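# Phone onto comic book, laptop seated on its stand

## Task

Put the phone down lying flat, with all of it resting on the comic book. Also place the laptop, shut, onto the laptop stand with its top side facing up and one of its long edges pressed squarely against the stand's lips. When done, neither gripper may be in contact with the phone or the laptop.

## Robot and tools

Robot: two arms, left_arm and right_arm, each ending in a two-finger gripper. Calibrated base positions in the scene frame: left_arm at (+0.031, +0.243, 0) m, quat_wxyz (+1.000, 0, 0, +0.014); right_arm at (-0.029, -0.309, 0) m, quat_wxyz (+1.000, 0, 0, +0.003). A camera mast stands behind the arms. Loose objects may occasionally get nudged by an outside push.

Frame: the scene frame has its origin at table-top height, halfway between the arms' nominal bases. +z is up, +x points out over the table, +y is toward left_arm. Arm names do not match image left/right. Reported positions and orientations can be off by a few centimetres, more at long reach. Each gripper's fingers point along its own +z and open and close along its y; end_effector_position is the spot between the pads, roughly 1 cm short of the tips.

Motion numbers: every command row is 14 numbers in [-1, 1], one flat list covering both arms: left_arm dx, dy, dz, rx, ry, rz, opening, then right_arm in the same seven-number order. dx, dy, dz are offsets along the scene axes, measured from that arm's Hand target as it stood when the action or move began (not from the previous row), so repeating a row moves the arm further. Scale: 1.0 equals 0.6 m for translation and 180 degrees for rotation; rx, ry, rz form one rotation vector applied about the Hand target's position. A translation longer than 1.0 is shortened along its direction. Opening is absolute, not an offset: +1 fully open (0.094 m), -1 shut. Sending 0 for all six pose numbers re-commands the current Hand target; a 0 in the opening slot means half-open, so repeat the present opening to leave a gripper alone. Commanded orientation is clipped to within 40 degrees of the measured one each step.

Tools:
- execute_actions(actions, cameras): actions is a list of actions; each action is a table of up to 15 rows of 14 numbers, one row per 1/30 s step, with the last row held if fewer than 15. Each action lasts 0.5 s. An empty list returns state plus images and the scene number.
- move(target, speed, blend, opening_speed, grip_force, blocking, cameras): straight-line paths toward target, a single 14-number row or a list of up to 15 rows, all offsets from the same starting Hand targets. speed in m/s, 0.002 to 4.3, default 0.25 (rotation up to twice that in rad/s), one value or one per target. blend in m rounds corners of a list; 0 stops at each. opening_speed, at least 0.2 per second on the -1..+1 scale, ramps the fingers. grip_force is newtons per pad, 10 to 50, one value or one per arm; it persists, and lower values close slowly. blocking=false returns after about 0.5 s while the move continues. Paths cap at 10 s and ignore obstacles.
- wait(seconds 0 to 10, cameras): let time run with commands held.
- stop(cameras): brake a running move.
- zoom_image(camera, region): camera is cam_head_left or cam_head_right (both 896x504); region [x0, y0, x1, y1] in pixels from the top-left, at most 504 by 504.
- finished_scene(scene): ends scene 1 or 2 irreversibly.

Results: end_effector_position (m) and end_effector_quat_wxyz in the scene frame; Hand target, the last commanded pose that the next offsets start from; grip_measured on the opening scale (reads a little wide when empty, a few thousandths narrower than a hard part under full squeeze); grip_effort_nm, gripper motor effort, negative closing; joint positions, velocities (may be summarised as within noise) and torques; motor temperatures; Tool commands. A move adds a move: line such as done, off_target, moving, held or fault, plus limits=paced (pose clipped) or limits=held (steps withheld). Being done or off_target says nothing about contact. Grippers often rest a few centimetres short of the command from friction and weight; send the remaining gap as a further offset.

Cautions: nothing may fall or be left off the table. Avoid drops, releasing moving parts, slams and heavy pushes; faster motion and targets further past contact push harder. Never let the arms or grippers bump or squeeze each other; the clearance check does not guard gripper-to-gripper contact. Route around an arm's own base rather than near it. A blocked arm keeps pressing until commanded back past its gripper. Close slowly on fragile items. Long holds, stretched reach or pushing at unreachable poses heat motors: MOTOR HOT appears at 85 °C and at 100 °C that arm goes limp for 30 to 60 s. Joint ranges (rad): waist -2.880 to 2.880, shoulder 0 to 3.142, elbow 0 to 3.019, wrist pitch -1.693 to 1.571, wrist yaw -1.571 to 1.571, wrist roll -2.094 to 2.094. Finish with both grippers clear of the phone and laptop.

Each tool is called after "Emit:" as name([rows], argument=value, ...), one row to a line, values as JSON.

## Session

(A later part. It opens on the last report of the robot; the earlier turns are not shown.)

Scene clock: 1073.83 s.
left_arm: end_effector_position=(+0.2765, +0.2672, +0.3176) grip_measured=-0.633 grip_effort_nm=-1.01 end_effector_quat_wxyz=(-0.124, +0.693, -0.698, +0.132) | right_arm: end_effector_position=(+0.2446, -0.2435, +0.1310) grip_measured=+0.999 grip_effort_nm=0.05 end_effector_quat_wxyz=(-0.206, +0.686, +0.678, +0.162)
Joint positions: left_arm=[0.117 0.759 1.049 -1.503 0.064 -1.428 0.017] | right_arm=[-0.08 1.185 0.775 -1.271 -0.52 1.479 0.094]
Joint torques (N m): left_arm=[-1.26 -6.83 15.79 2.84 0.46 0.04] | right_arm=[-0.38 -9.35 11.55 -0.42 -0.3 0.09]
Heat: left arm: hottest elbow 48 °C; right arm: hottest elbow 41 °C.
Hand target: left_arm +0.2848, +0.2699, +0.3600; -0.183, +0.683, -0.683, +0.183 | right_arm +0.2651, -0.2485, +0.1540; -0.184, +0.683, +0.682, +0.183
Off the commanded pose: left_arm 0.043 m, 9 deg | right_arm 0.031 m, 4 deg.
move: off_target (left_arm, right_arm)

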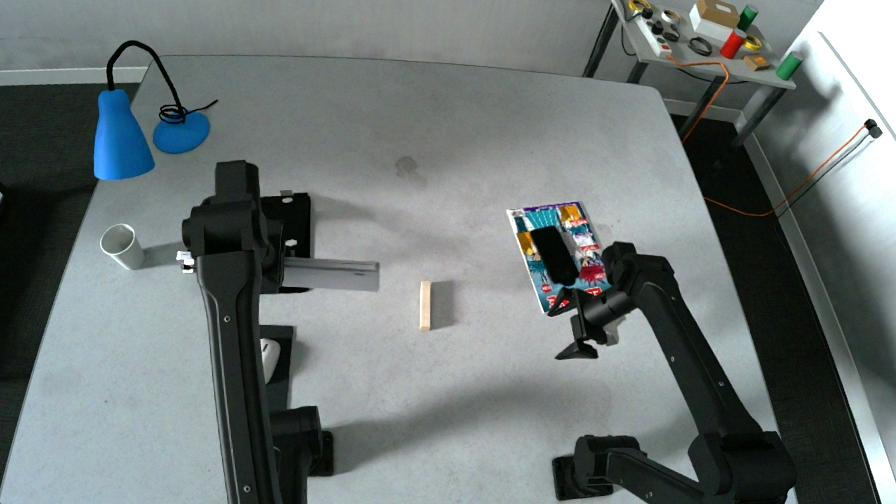

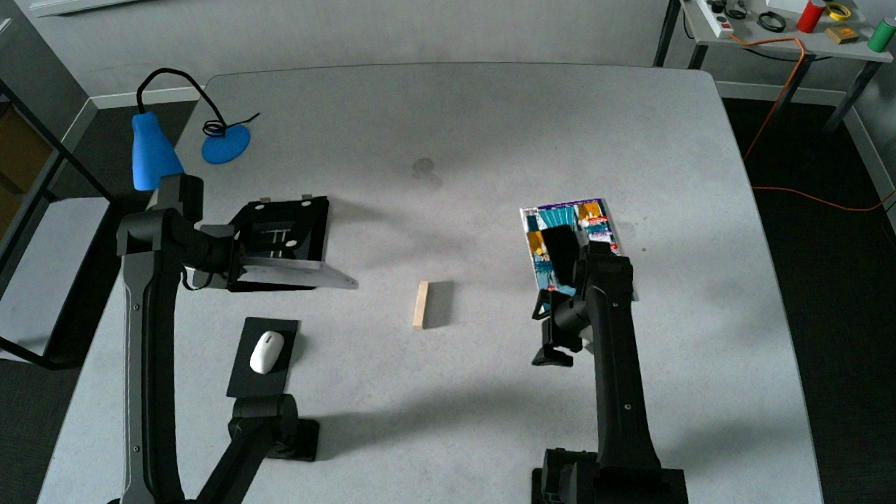

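Emit:
move(target=[0.042, 0.158, -0.02, 0, -0.194, 0, -0.8, 0, 0, 0, 0, 0, 0, 1], speed=0.15, cameras=["all"])

Scene clock: 1091.57 s.
left_arm: end_effector_position=(+0.3002, +0.3591, +0.2826) grip_measured=-0.633 grip_effort_nm=-1.01 end_effector_quat_wxyz=(-0.298, +0.644, -0.608, +0.357) | right_arm: end_effector_position=(+0.2446, -0.2435, +0.1310) grip_measured=+0.999 grip_effort_nm=0.06 end_effector_quat_wxyz=(-0.206, +0.686, +0.678, +0.162)
Joint positions: left_arm=[0.755 0.595 0.688 -0.897 0.664 -1.122 0.017] | right_arm=[-0.08 1.185 0.775 -1.271 -0.52 1.479 0.094]
Joint torques (N m): left_arm=[-1.32 -7.12 17.46 4.42 1.73 -0.2] | right_arm=[-0.32 -9.35 11.54 -0.44 -0.3 0.09]
Heat: left arm: hottest elbow 48 °C; right arm: hottest elbow 42 °C.
Hand target: left_arm +0.3101, +0.3647, +0.3481; -0.380, +0.597, -0.597, +0.379 | right_arm +0.2651, -0.2485, +0.1540; -0.184, +0.683, +0.682, +0.183
Off the commanded pose: left_arm 0.066 m, 11 deg | right_arm 0.031 m, 4 deg.
move: off_target (left_arm, right_arm)

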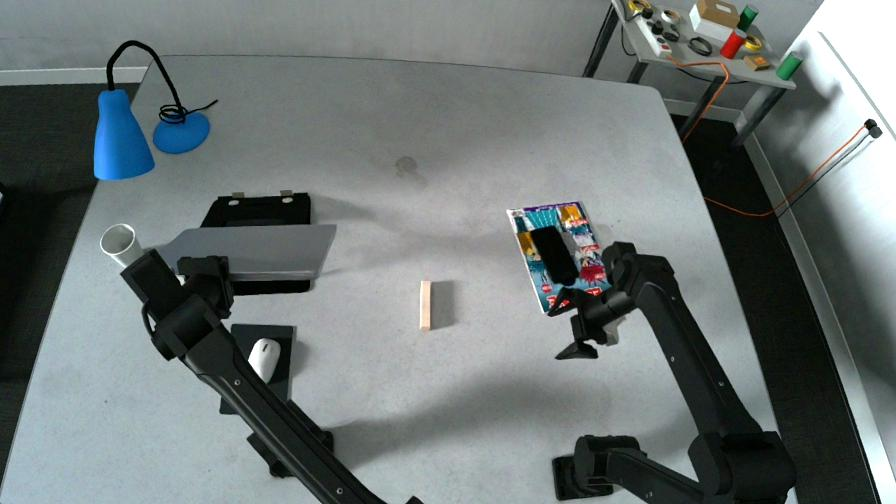

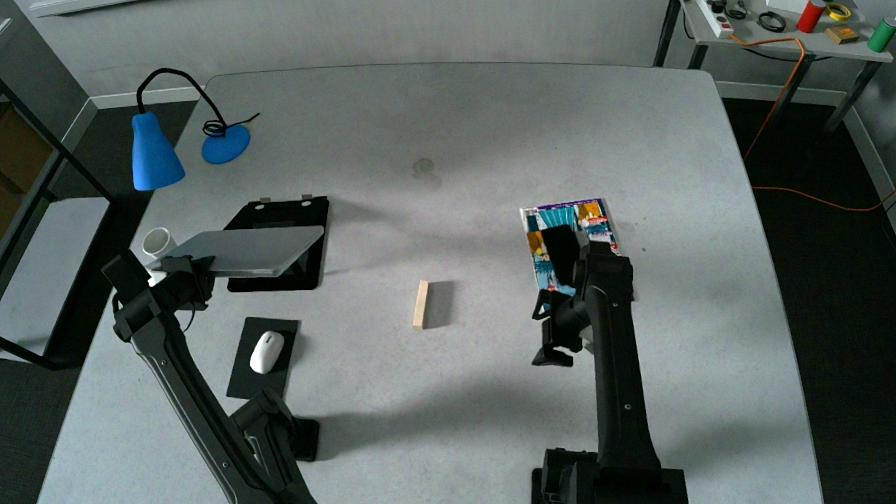

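Emit:
move(target=[0.2, 0.009, -0.122, 0.031, -0.056, 0.019, -0.8, 0, 0, 0, 0, 0, 0, 1], speed=0.15, cameras=["all"])

Scene clock: 1116.73 s.
left_arm: end_effector_position=(+0.3984, +0.3644, +0.1861) grip_measured=-0.633 grip_effort_nm=-1.00 end_effector_quat_wxyz=(-0.381, +0.622, -0.593, +0.341) | right_arm: end_effector_position=(+0.2446, -0.2435, +0.1310) grip_measured=+0.999 grip_effort_nm=0.06 end_effector_quat_wxyz=(-0.206, +0.686, +0.678, +0.162)
Joint positions: left_arm=[0.444 0.87 0.445 -0.106 0.344 -1.344 0.017] | right_arm=[-0.08 1.185 0.775 -1.271 -0.52 1.479 0.094]
Joint torques (N m): left_arm=[-2.43 -9.52 17.68 5.9 0.58 -0.22] | right_arm=[-0.38 -9.23 11.56 -0.43 -0.3 0.1]
Motor temperatures (°C): left_arm=[22 27 45 24 31 24 29] | right_arm=[26 33 43 25 26 23 24]
Heat: left arm: hottest elbow 45 °C; right arm: hottest elbow 43 °C.
Hand target: left_arm +0.4301, +0.3700, +0.2749; -0.470, +0.559, -0.561, +0.389 | right_arm +0.2651, -0.2485, +0.1540; -0.184, +0.683, +0.682, +0.183
Off the commanded pose: left_arm 0.094 m, 14 deg | right_arm 0.031 m, 4 deg.
move: off_target (left_arm, right_arm)

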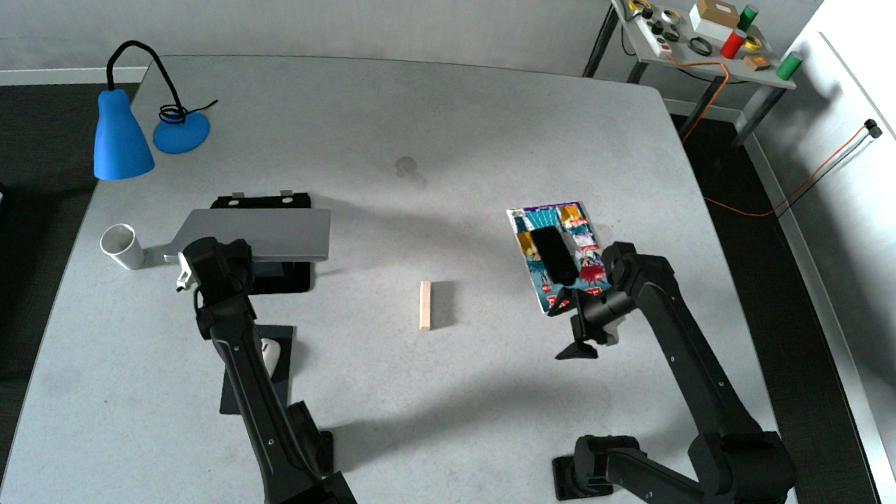

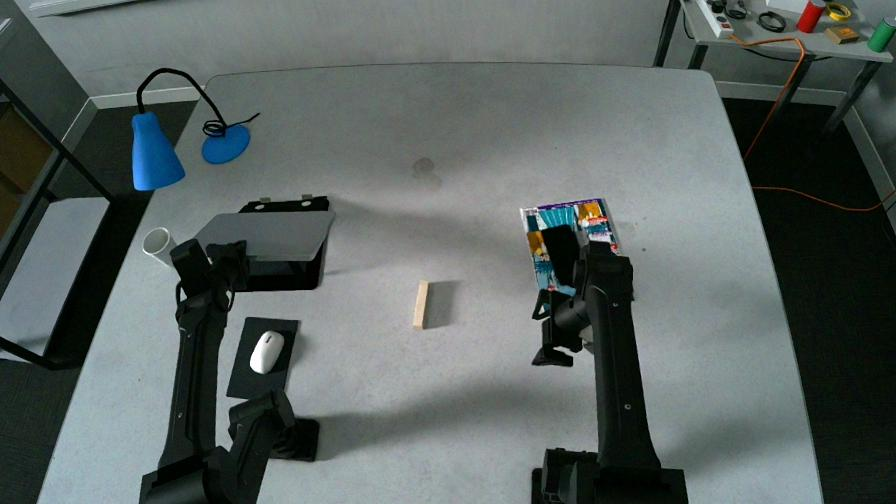

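Emit:
zoom_image(camera="cam_head_left", region=[150, 180, 350, 310])

Emit:
zoom_image(camera="cam_head_right", region=[150, 180, 350, 310])

Scaled by 2.520.

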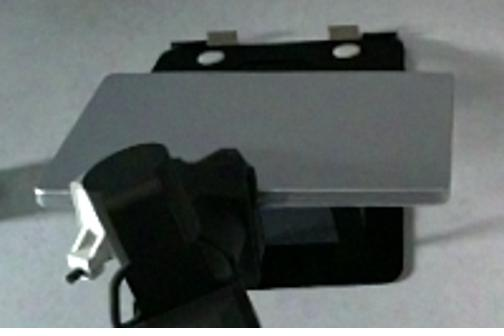

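Scaled by 2.520.

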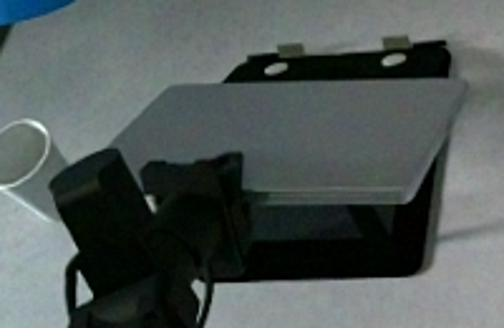

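Emit:
move(target=[0.05, 0.0, -0.075, -0.009, -0.011, 0.008, -0.8, 0, 0, 0, 0, 0, 0, 1], speed=0.1, cameras=["all"])

Scene clock: 1138.27 s.
left_arm: end_effector_position=(+0.4328, +0.3665, +0.1609) grip_measured=-0.633 grip_effort_nm=-1.01 end_effector_quat_wxyz=(-0.410, +0.616, -0.569, +0.359) | right_arm: end_effector_position=(+0.2446, -0.2435, +0.1310) grip_measured=+0.999 grip_effort_nm=0.06 end_effector_quat_wxyz=(-0.206, +0.686, +0.678, +0.162)
Joint positions: left_arm=[0.386 1.057 0.408 0.212 0.28 -1.415 0.017] | right_arm=[-0.08 1.185 0.775 -1.271 -0.52 1.479 0.094]
Joint torques (N m): left_arm=[-3.6 -9.82 14.83 5.56 0.25 -0.13] | right_arm=[-0.32 -9.23 11.55 -0.44 -0.29 0.1]
Heat: left arm: hottest elbow 45 °C; right arm: hottest elbow 44 °C.
Hand target: left_arm +0.4601, +0.3701, +0.2298; -0.477, +0.566, -0.540, +0.401 | right_arm +0.2651, -0.2485, +0.1540; -0.184, +0.683, +0.682, +0.183
Off the commanded pose: left_arm 0.074 m, 11 deg | right_arm 0.031 m, 4 deg.
move: off_target (left_arm, right_arm)

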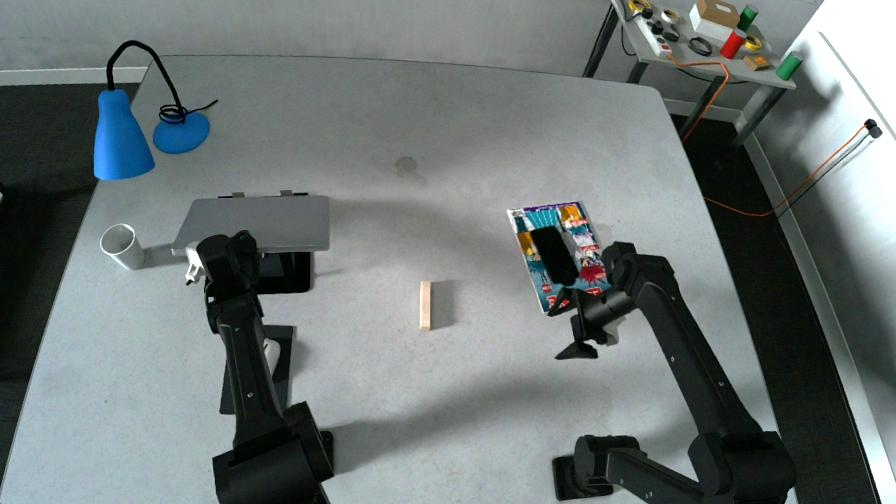

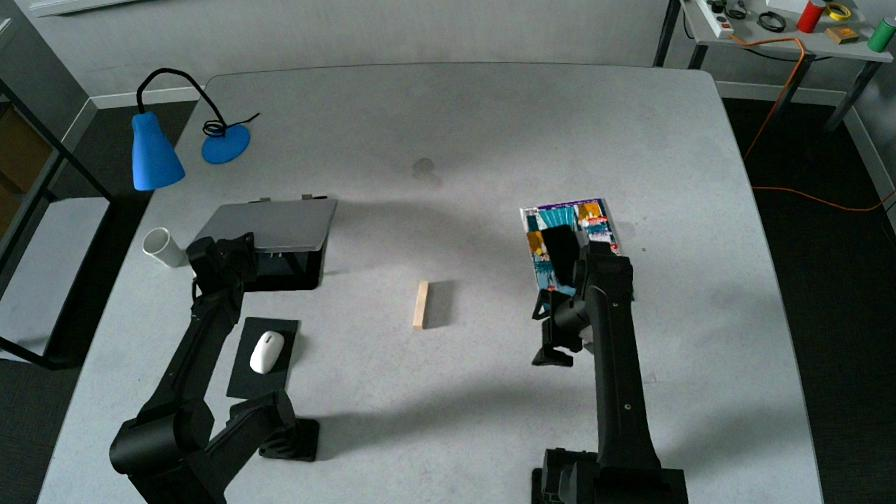

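Emit:
zoom_image(camera="cam_head_left", region=[150, 180, 350, 310])

Emit:
zoom_image(camera="cam_head_right", region=[150, 180, 350, 310])

Scaled by 2.520.

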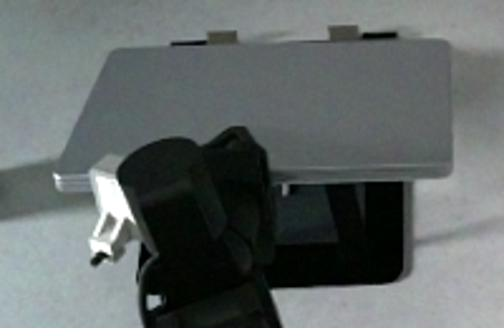

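Scaled by 2.520.

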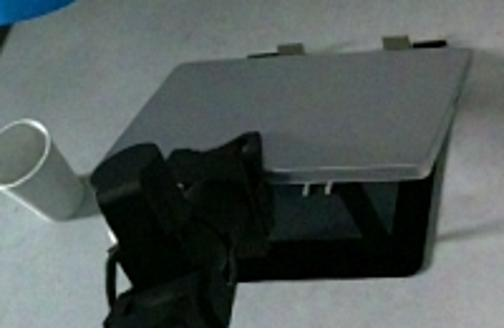

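Emit:
move(target=[0.013, 0.0, -0.08, -0.008, 0.0, 0.0, -0.8, 0, 0, 0, 0, 0, 0, 1], speed=0.08, cameras=["all"])

Scene clock: 1149.03 s.
left_arm: end_effector_position=(+0.4558, +0.3731, +0.1615) grip_measured=-0.635 grip_effort_nm=-1.00 end_effector_quat_wxyz=(-0.444, +0.598, -0.541, +0.391) | right_arm: end_effector_position=(+0.2446, -0.2435, +0.1310) grip_measured=+0.999 grip_effort_nm=0.06 end_effector_quat_wxyz=(-0.206, +0.686, +0.678, +0.162)
Joint positions: left_arm=[0.378 1.186 0.401 0.466 0.28 -1.466 0.017] | right_arm=[-0.08 1.185 0.775 -1.271 -0.52 1.479 0.094]
Joint torques (N m): left_arm=[-2.67 -7.77 10.45 4.57 -0.01 0.09] | right_arm=[-0.32 -9.23 11.55 -0.43 -0.29 0.1]
Heat: left arm: hottest elbow 45 °C; right arm: hottest elbow 44 °C.
Hand target: left_arm +0.4679, +0.3701, +0.1820; -0.470, +0.572, -0.535, +0.408 | right_arm +0.2651, -0.2485, +0.1540; -0.184, +0.683, +0.682, +0.183
Off the commanded pose: left_arm 0.024 m, 5 deg | right_arm 0.031 m, 4 deg.
move: off_target (left_arm, right_arm)

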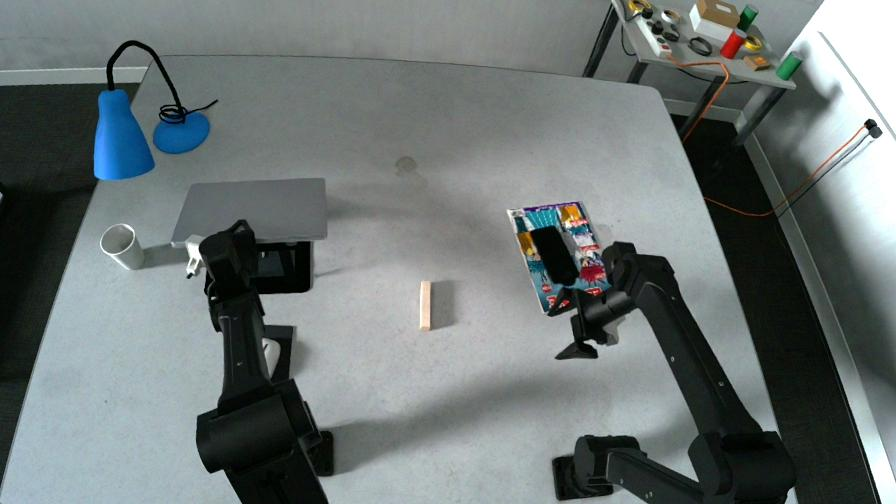

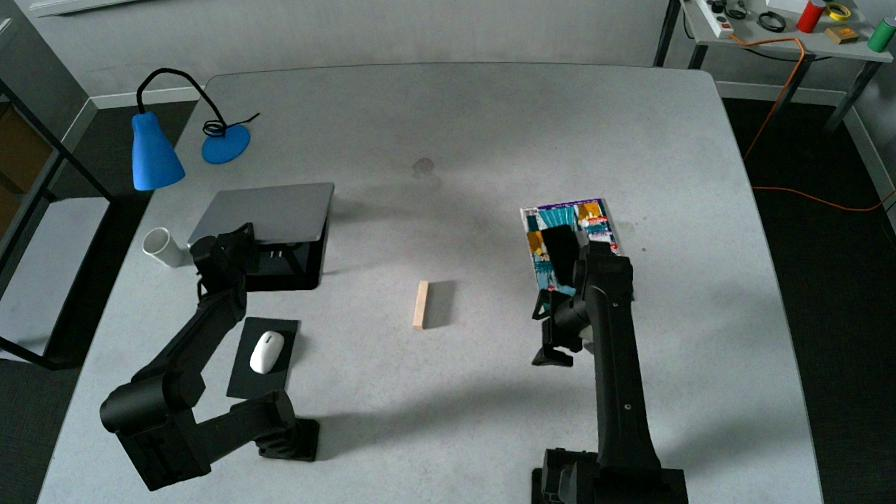

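Emit:
move(target=[-0.055, 0.0, 0.06, 0.0, 0.0, 0.0, -0.8, 0, 0, 0, 0, 0, 0, 1], speed=0.1, cameras=["all"])

Scene clock: 1157.60 s.
left_arm: end_effector_position=(+0.4287, +0.3604, +0.1614) grip_measured=-0.635 grip_effort_nm=-1.01 end_effector_quat_wxyz=(-0.416, +0.607, -0.559, +0.382) | right_arm: end_effector_position=(+0.2446, -0.2435, +0.1310) grip_measured=+0.999 grip_effort_nm=0.06 end_effector_quat_wxyz=(-0.206, +0.686, +0.678, +0.162)
Joint positions: left_arm=[0.388 1.052 0.37 0.293 0.31 -1.445 0.017] | right_arm=[-0.08 1.185 0.775 -1.271 -0.52 1.479 0.094]
Joint torques (N m): left_arm=[-0.67 -11.63 12.56 3.36 0.5 0] | right_arm=[-0.38 -9.23 11.54 -0.44 -0.29 0.09]
Heat: left arm: hottest elbow 44 °C; right arm: hottest elbow 44 °C.
Hand target: left_arm +0.4349, +0.3700, +0.2179; -0.470, +0.572, -0.535, +0.408 | right_arm +0.2651, -0.2485, +0.1540; -0.184, +0.683, +0.682, +0.183
Off the commanded pose: left_arm 0.058 m, 8 deg | right_arm 0.031 m, 4 deg.
move: off_target (left_arm, right_arm)

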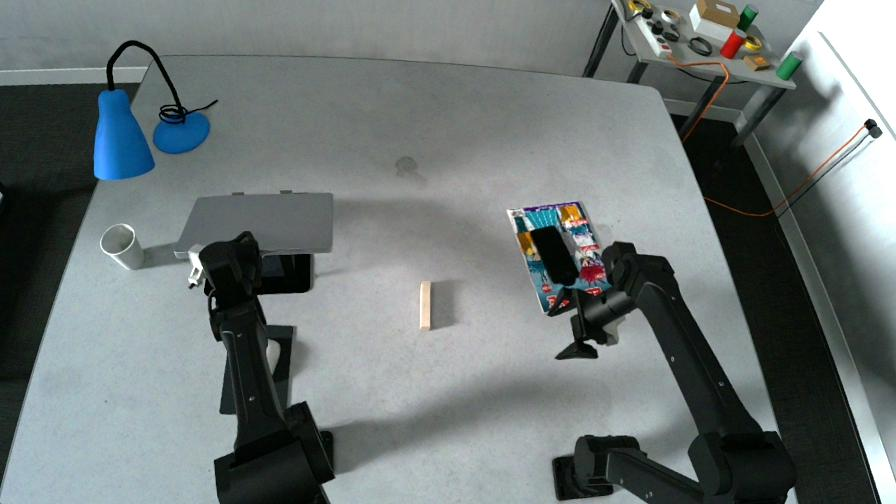

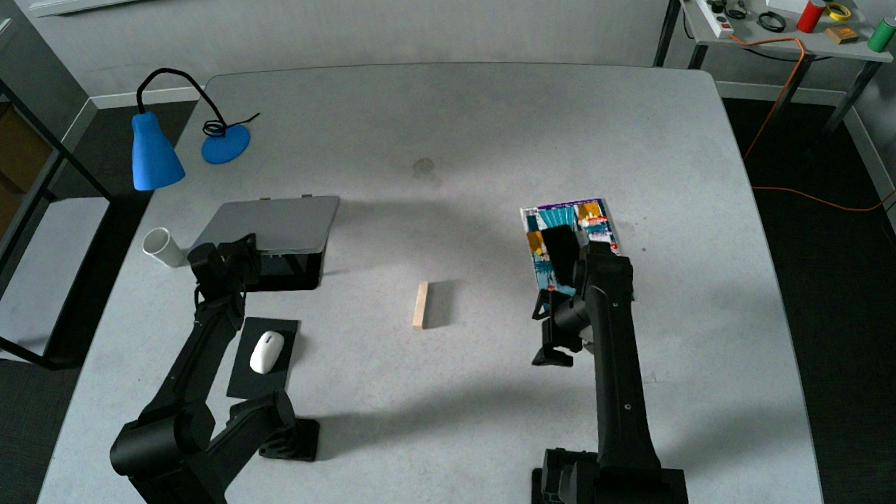

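Emit:
move([
  [-0.033, 0.008, 0.02, 0.0, 0.0, 0.0, -0.8, 0, 0, 0, 0, 0, 0, 1],
  [-0.03, 0.008, -0.06, 0.0, 0.0, 0.0, -0.8, 0, 0, 0, 0, 0, 0, 1],
], speed=0.1, cameras=["all"])

Scene clock: 1165.63 s.
left_arm: end_effector_position=(+0.4126, +0.3659, +0.1624) grip_measured=-0.635 grip_effort_nm=-1.01 end_effector_quat_wxyz=(-0.444, +0.583, -0.553, +0.395) | right_arm: end_effector_position=(+0.2446, -0.2435, +0.1310) grip_measured=+0.999 grip_effort_nm=0.06 end_effector_quat_wxyz=(-0.206, +0.686, +0.678, +0.162)
Joint positions: left_arm=[0.441 1.034 0.307 0.408 0.367 -1.421 0.017] | right_arm=[-0.08 1.185 0.775 -1.271 -0.52 1.479 0.094]
Joint torques (N m): left_arm=[0.09 -5.71 10.51 3.89 0.18 -0.11] | right_arm=[-0.32 -9.23 11.54 -0.46 -0.3 0.09]
Heat: left arm: hottest elbow 44 °C; right arm: hottest elbow 44 °C.
Hand target: left_arm +0.4169, +0.3748, +0.1819; -0.470, +0.572, -0.535, +0.408 | right_arm +0.2651, -0.2485, +0.1540; -0.184, +0.683, +0.682, +0.183
Off the commanded pose: left_arm 0.022 m, 4 deg | right_arm 0.031 m, 4 deg.
move: off_target (left_arm, right_arm)

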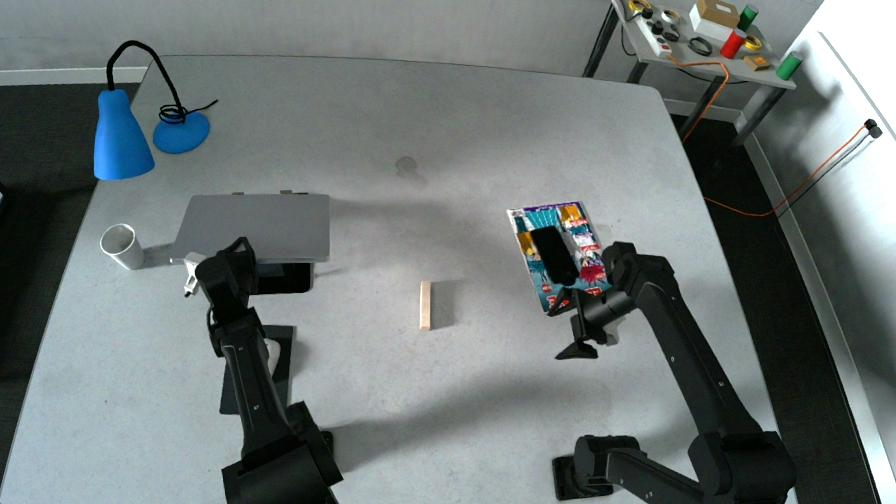

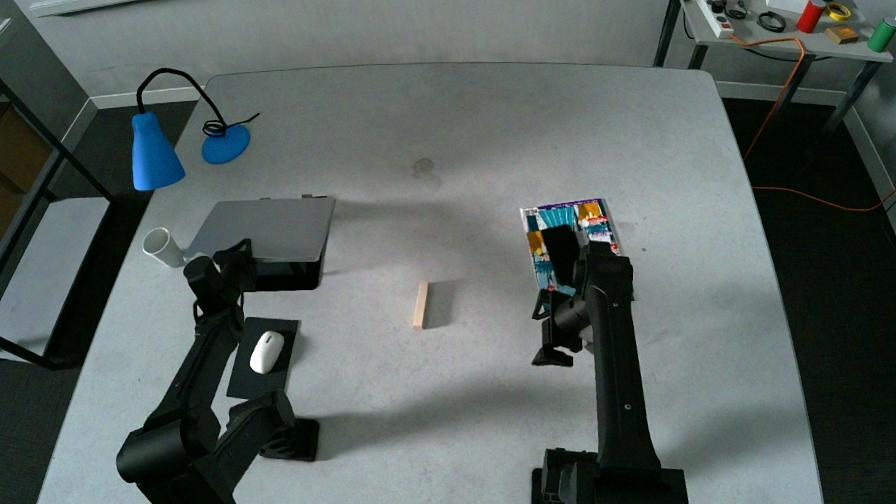

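Emit:
zoom_image(camera="cam_head_left", region=[150, 180, 350, 310])

Emit:
zoom_image(camera="cam_head_right", region=[150, 180, 350, 310])

Scaled by 2.520.

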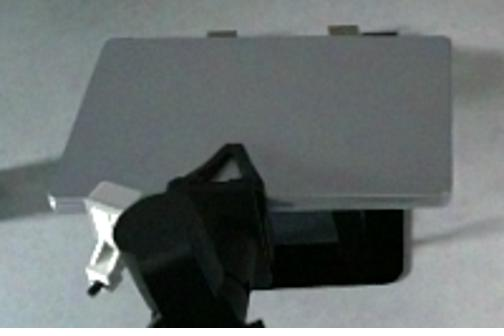

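Scaled by 2.520.

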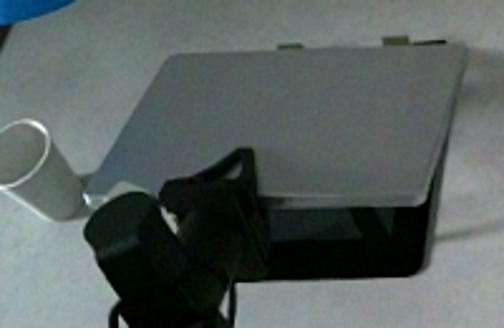

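Emit:
move(target=[0.0, 0.0, 0.0, -0.01, 0.06, 0.008, -0.8, 0, 0, 0, 0, 0, 0, 1], speed=0.1, cameras=["all"])

Scene clock: 1180.53 s.
left_arm: end_effector_position=(+0.4084, +0.3684, +0.1586) grip_measured=-0.635 grip_effort_nm=-1.00 end_effector_quat_wxyz=(-0.396, +0.628, -0.570, +0.351) | right_arm: end_effector_position=(+0.2446, -0.2435, +0.1310) grip_measured=+0.999 grip_effort_nm=0.06 end_effector_quat_wxyz=(-0.206, +0.686, +0.678, +0.162)
Joint positions: left_arm=[0.428 0.971 0.382 0.109 0.311 -1.401 0.017] | right_arm=[-0.08 1.185 0.775 -1.271 -0.52 1.479 0.094]
Joint torques (N m): left_arm=[-0.38 -7.3 13.9 0.92 -0.31 0.04] | right_arm=[-0.32 -9.17 11.55 -0.43 -0.3 0.09]
Heat: left arm: hottest elbow 42 °C; right arm: hottest elbow 45 °C.
Hand target: left_arm +0.4169, +0.3748, +0.1820; -0.413, +0.622, -0.563, +0.354 | right_arm +0.2651, -0.2485, +0.1540; -0.184, +0.683, +0.682, +0.183
Off the commanded pose: left_arm 0.026 m, 2 deg | right_arm 0.031 m, 4 deg.
move: off_target (left_arm, right_arm)

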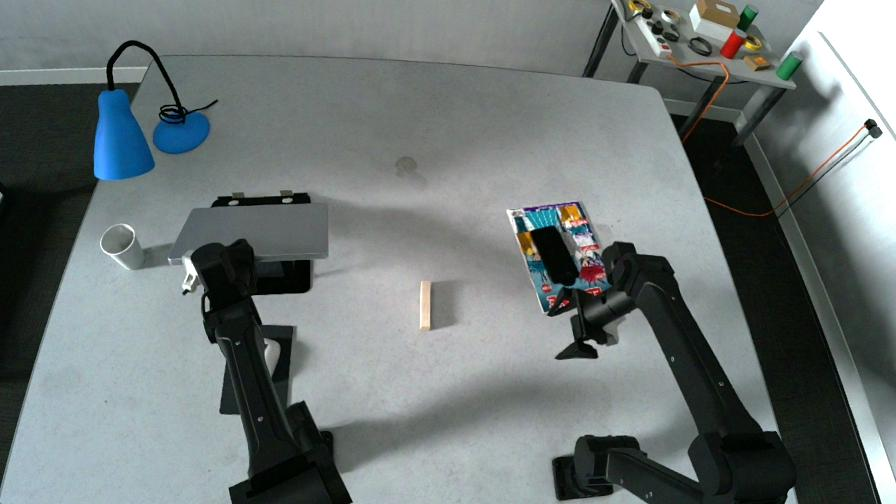

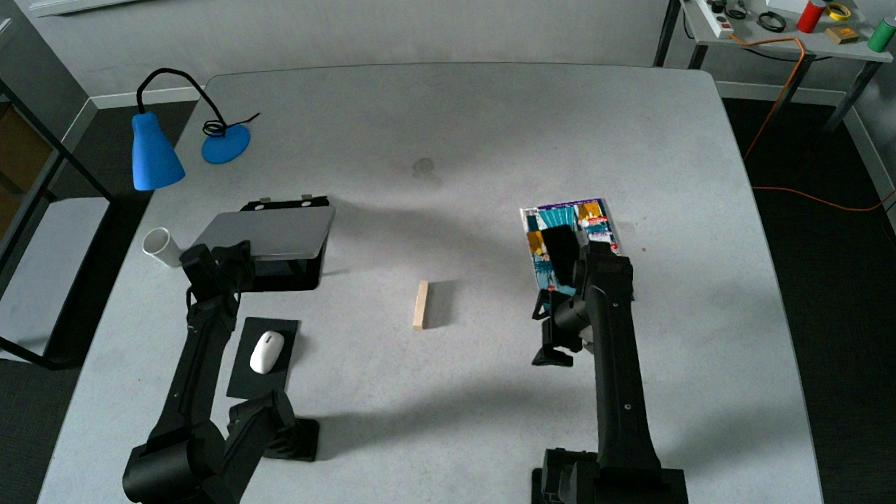

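Emit:
zoom_image(camera="cam_head_left", region=[150, 180, 350, 310])

Emit:
zoom_image(camera="cam_head_right", region=[150, 180, 350, 310])

Scaled by 2.520.

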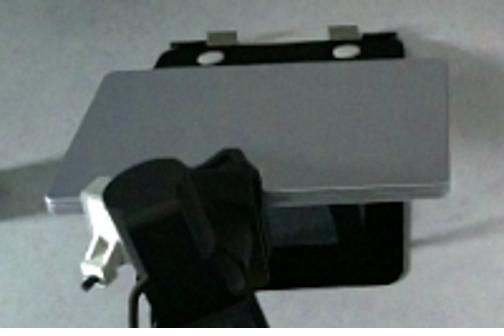

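Scaled by 2.520.

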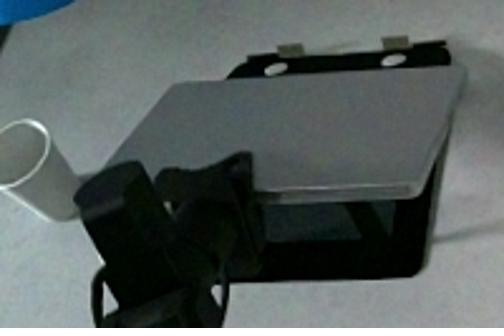

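Emit:
move(target=[0.0, 0.0, -0.06, 0.0, 0.0, 0.0, -0.8, 0, 0, 0, 0, 0, 0, 1], speed=0.08, cameras=["all"])

Scene clock: 1192.23 s.
left_arm: end_effector_position=(+0.4198, +0.3747, +0.1573) grip_measured=-0.635 grip_effort_nm=-1.00 end_effector_quat_wxyz=(-0.416, +0.617, -0.565, +0.357) | right_arm: end_effector_position=(+0.2446, -0.2435, +0.1310) grip_measured=+0.999 grip_effort_nm=0.06 end_effector_quat_wxyz=(-0.206, +0.686, +0.678, +0.162)
Joint positions: left_arm=[0.428 1.035 0.379 0.224 0.308 -1.4 0.017] | right_arm=[-0.08 1.185 0.775 -1.271 -0.52 1.479 0.094]
Joint torques (N m): left_arm=[-0.67 -4.84 8.09 2.66 -0.17 0.05] | right_arm=[-0.32 -9.23 11.58 -0.42 -0.29 0.09]
Heat: left arm: hottest elbow 43 °C; right arm: hottest elbow 45 °C.
Hand target: left_arm +0.4169, +0.3749, +0.1460; -0.413, +0.622, -0.563, +0.354 | right_arm +0.2651, -0.2485, +0.1540; -0.184, +0.683, +0.682, +0.183
Off the commanded pose: left_arm 0.012 m, 1 deg | right_arm 0.031 m, 4 deg.
move: off_target (left_arm, right_arm)

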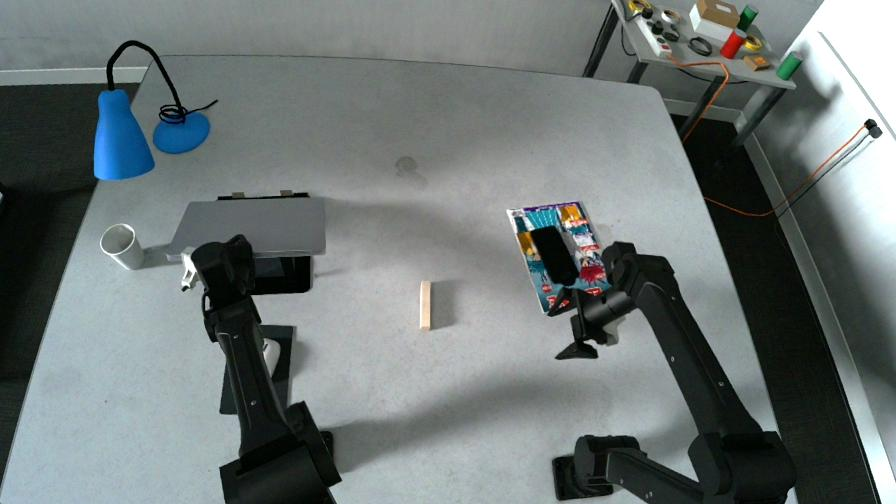

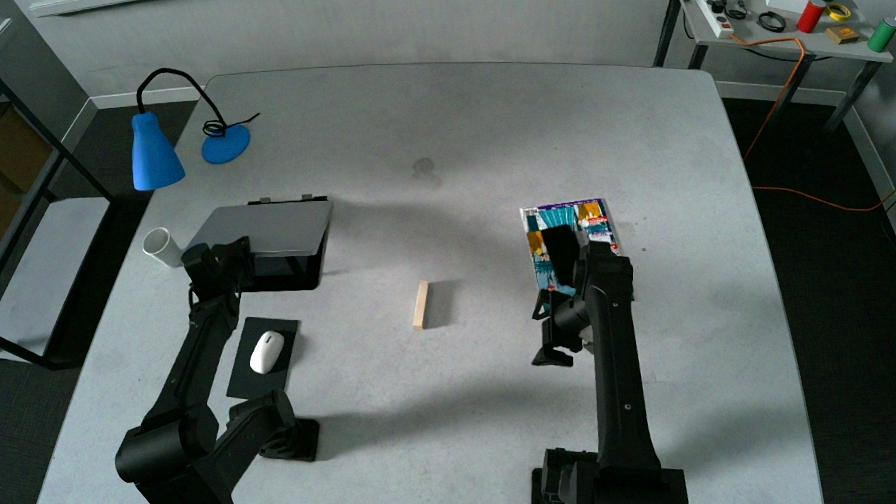

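Emit:
zoom_image(camera="cam_head_left", region=[150, 180, 350, 310])

Emit:
zoom_image(camera="cam_head_right", region=[150, 180, 350, 310])

Scaled by 2.520.

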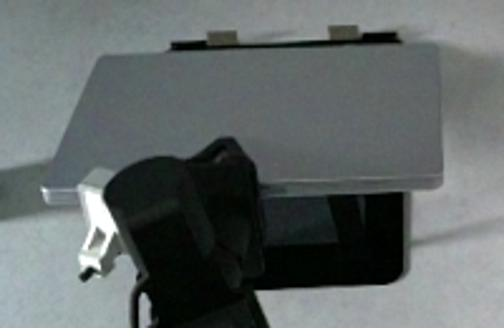

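Scaled by 2.520.

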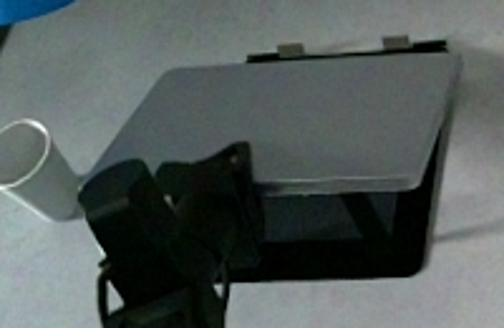

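Emit:
move(target=[-0.015, -0.013, 0.01, 0.0, 0.056, 0.0, -0.8, 0, 0, 0, 0, 0, 0, 1], speed=0.08, cameras=["all"])

Scene clock: 1234.07 s.
left_arm: end_effector_position=(+0.4081, +0.3719, +0.1522) grip_measured=-0.636 grip_effort_nm=-1.01 end_effector_quat_wxyz=(-0.370, +0.657, -0.579, +0.310) | right_arm: end_effector_position=(+0.2446, -0.2435, +0.1310) grip_measured=+0.999 grip_effort_nm=0.06 end_effector_quat_wxyz=(-0.206, +0.686, +0.678, +0.162)
Joint positions: left_arm=[0.406 0.976 0.436 -0.041 0.239 -1.392 0.017] | right_arm=[-0.08 1.185 0.775 -1.271 -0.52 1.479 0.094]
Joint torques (N m): left_arm=[-2.96 -7 12.1 -0.16 -0.22 0.41] | right_arm=[-0.32 -9.17 11.55 -0.43 -0.29 0.1]
Motor temperatures (°C): left_arm=[22 26 38 24 28 24 30] | right_arm=[26 33 45 25 25 23 24]
Heat: left arm: hottest elbow 38 °C; right arm: hottest elbow 45 °C.
Hand target: left_arm +0.4079, +0.3671, +0.1519; -0.362, +0.651, -0.597, +0.298 | right_arm +0.2651, -0.2485, +0.1540; -0.184, +0.683, +0.682, +0.183
Off the commanded pose: left_arm 0.005 m, 3 deg | right_arm 0.031 m, 4 deg.
move: off_target (left_arm, right_arm)

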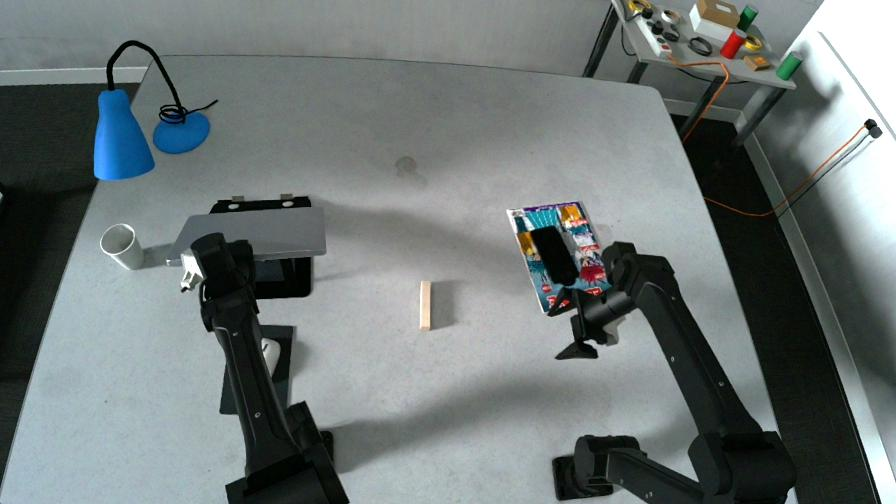

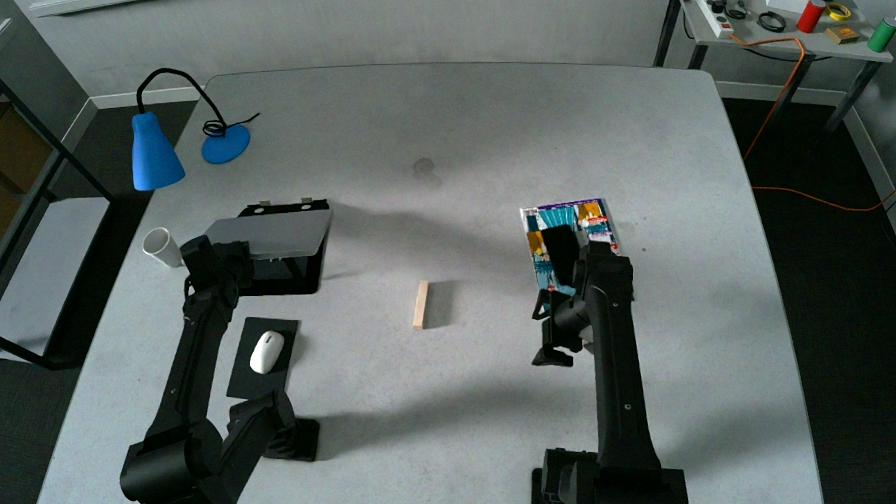

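Emit:
zoom_image(camera="cam_head_left", region=[150, 180, 350, 310])

Emit:
zoom_image(camera="cam_head_right", region=[150, 180, 350, 310])

Scaled by 2.520.

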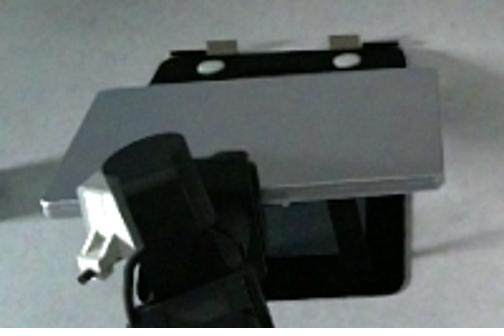

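Scaled by 2.520.

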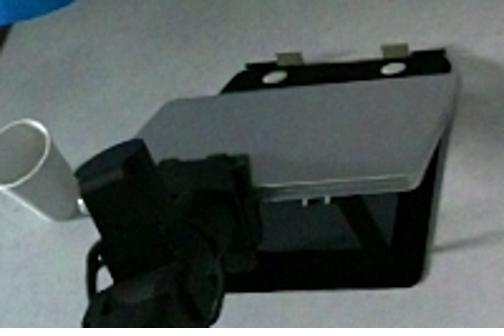

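Emit:
move(target=[0.0, -0.01, -0.025, 0.0, 0.03, 0.0, -0.8, 0, 0, 0, 0, 0, 0, 1], speed=0.08, cameras=["all"])

Scene clock: 1244.30 s.
left_arm: end_effector_position=(+0.4102, +0.3700, +0.1533) grip_measured=-0.636 grip_effort_nm=-1.01 end_effector_quat_wxyz=(-0.363, +0.664, -0.586, +0.290) | right_arm: end_effector_position=(+0.2446, -0.2435, +0.1310) grip_measured=+0.999 grip_effort_nm=0.06 end_effector_quat_wxyz=(-0.206, +0.686, +0.678, +0.162)
Joint positions: left_arm=[0.378 0.977 0.464 -0.104 0.19 -1.387 0.017] | right_arm=[-0.08 1.185 0.775 -1.271 -0.52 1.479 0.094]
Joint torques (N m): left_arm=[-3.14 -4.48 12.04 -1.05 -0.19 0.44] | right_arm=[-0.32 -9.23 11.54 -0.44 -0.29 0.09]
Heat: left arm: hottest elbow 39 °C; right arm: hottest elbow 46 °C.
Hand target: left_arm +0.4079, +0.3611, +0.1370; -0.334, +0.664, -0.614, +0.267 | right_arm +0.2651, -0.2485, +0.1540; -0.184, +0.683, +0.682, +0.183
Off the commanded pose: left_arm 0.019 m, 5 deg | right_arm 0.031 m, 4 deg.
move: off_target (left_arm, right_arm)

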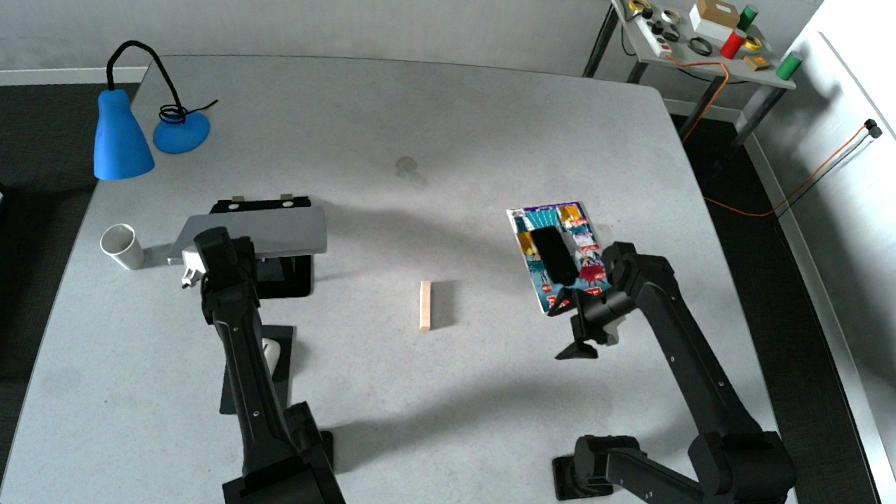

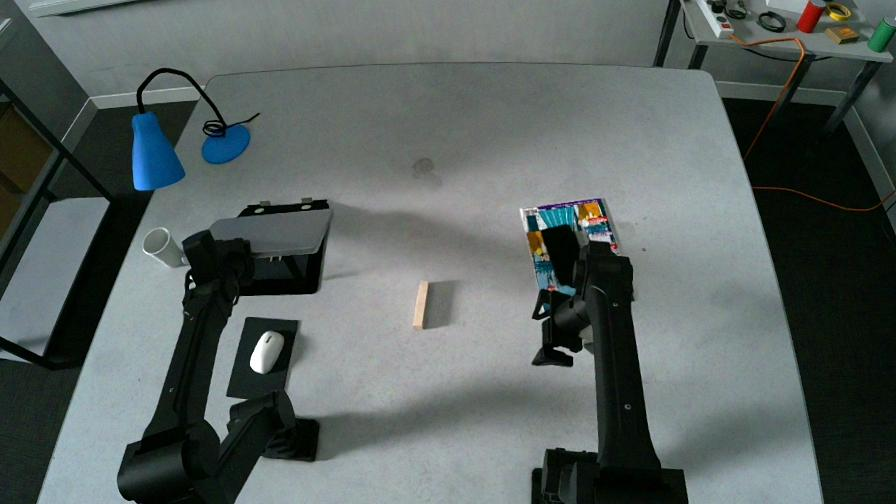

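Emit:
zoom_image(camera="cam_head_left", region=[150, 180, 350, 310])

Emit:
zoom_image(camera="cam_head_right", region=[150, 180, 350, 310])

Scaled by 2.520.

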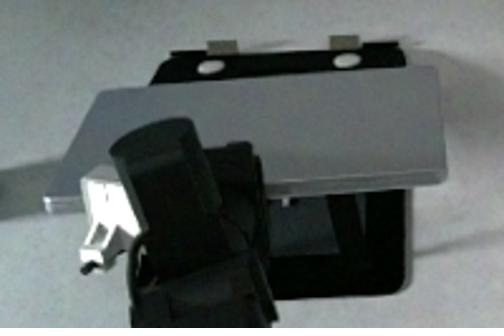

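Scaled by 2.520.

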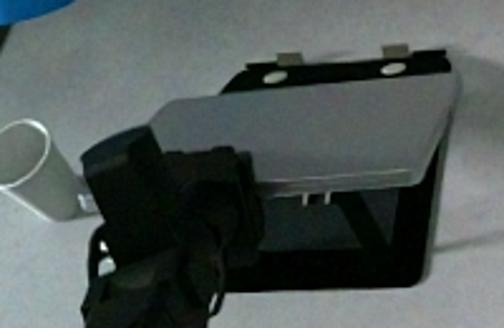

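Emit:
move([
  [0.037, 0.0065, 0.2, 0.0065, -0.058, -0.012, -0.8, 0, 0, 0, 0, 0, 0, 1],
  [0.13, 0.01, 0.192, 0.0065, -0.058, -0.012, -0.8, 0, 0, 0, 0, 0, 0, 1],
], speed=0.12, cameras=["all"])

Scene clock: 1292.33 s.
left_arm: end_effector_position=(+0.4313, +0.3541, +0.1634) grip_measured=-0.636 grip_effort_nm=-1.00 end_effector_quat_wxyz=(-0.313, +0.665, -0.616, +0.284) | right_arm: end_effector_position=(+0.2446, -0.2435, +0.1310) grip_measured=+0.999 grip_effort_nm=0.06 end_effector_quat_wxyz=(-0.206, +0.686, +0.678, +0.162)
Joint positions: left_arm=[0.33 1.033 0.582 -0.265 0.208 -1.384 0.017] | right_arm=[-0.08 1.185 0.775 -1.271 -0.52 1.479 0.094]
Joint torques (N m): left_arm=[-2.55 -9.64 22.91 3.26 0.04 0.03] | right_arm=[-0.32 -9.23 11.54 -0.4 -0.3 0.1]
Heat: left arm: hottest elbow 40 °C; right arm: hottest elbow 46 °C.
Hand target: left_arm +0.4859, +0.3672, +0.2521; -0.390, +0.622, -0.596, +0.327 | right_arm +0.2651, -0.2485, +0.1540; -0.184, +0.683, +0.682, +0.183
Off the commanded pose: left_arm 0.105 m, 11 deg | right_arm 0.031 m, 4 deg.
move: off_target (left_arm, right_arm)

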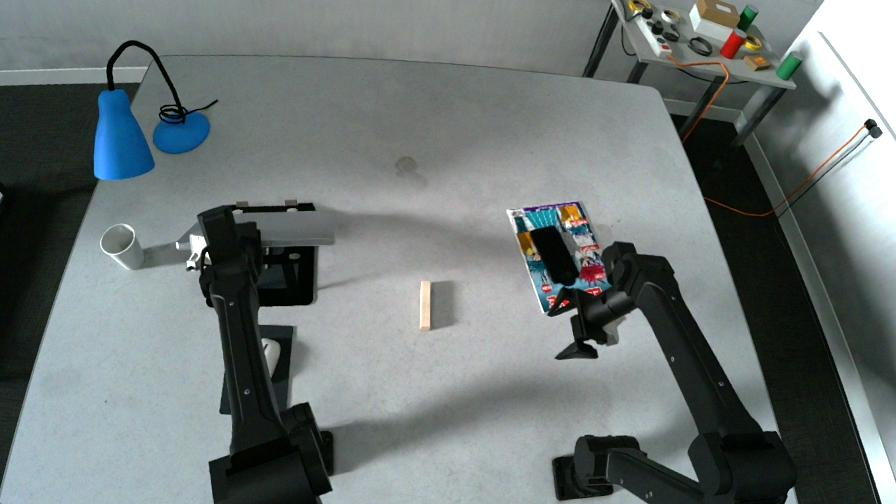

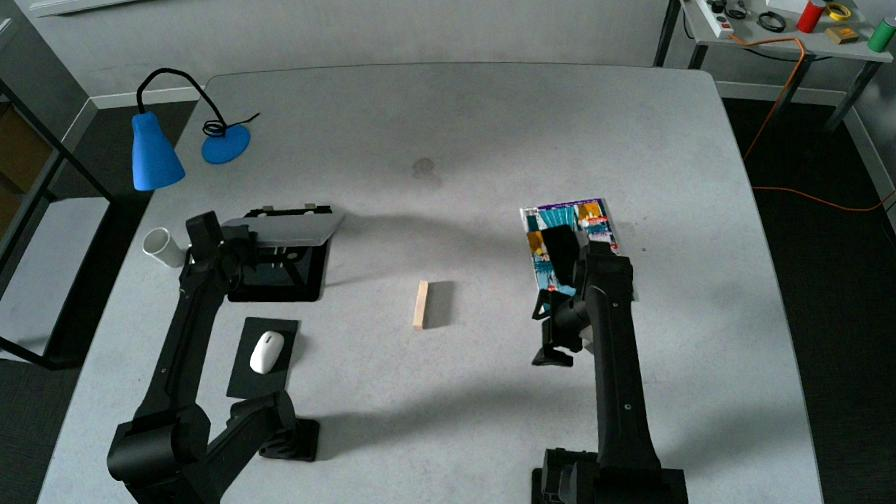

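Emit:
zoom_image(camera="cam_head_left", region=[150, 180, 350, 320])

Emit:
zoom_image(camera="cam_head_right", region=[160, 190, 360, 320])

Scaled by 2.520.

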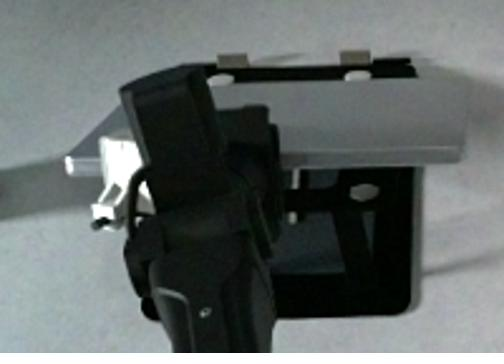

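Scaled by 2.520.

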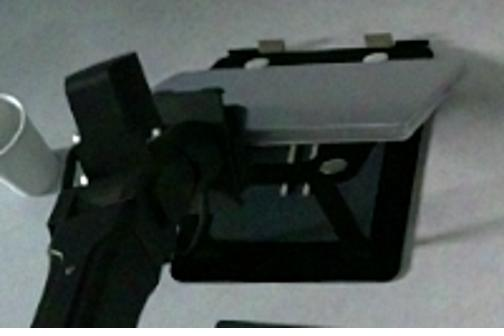

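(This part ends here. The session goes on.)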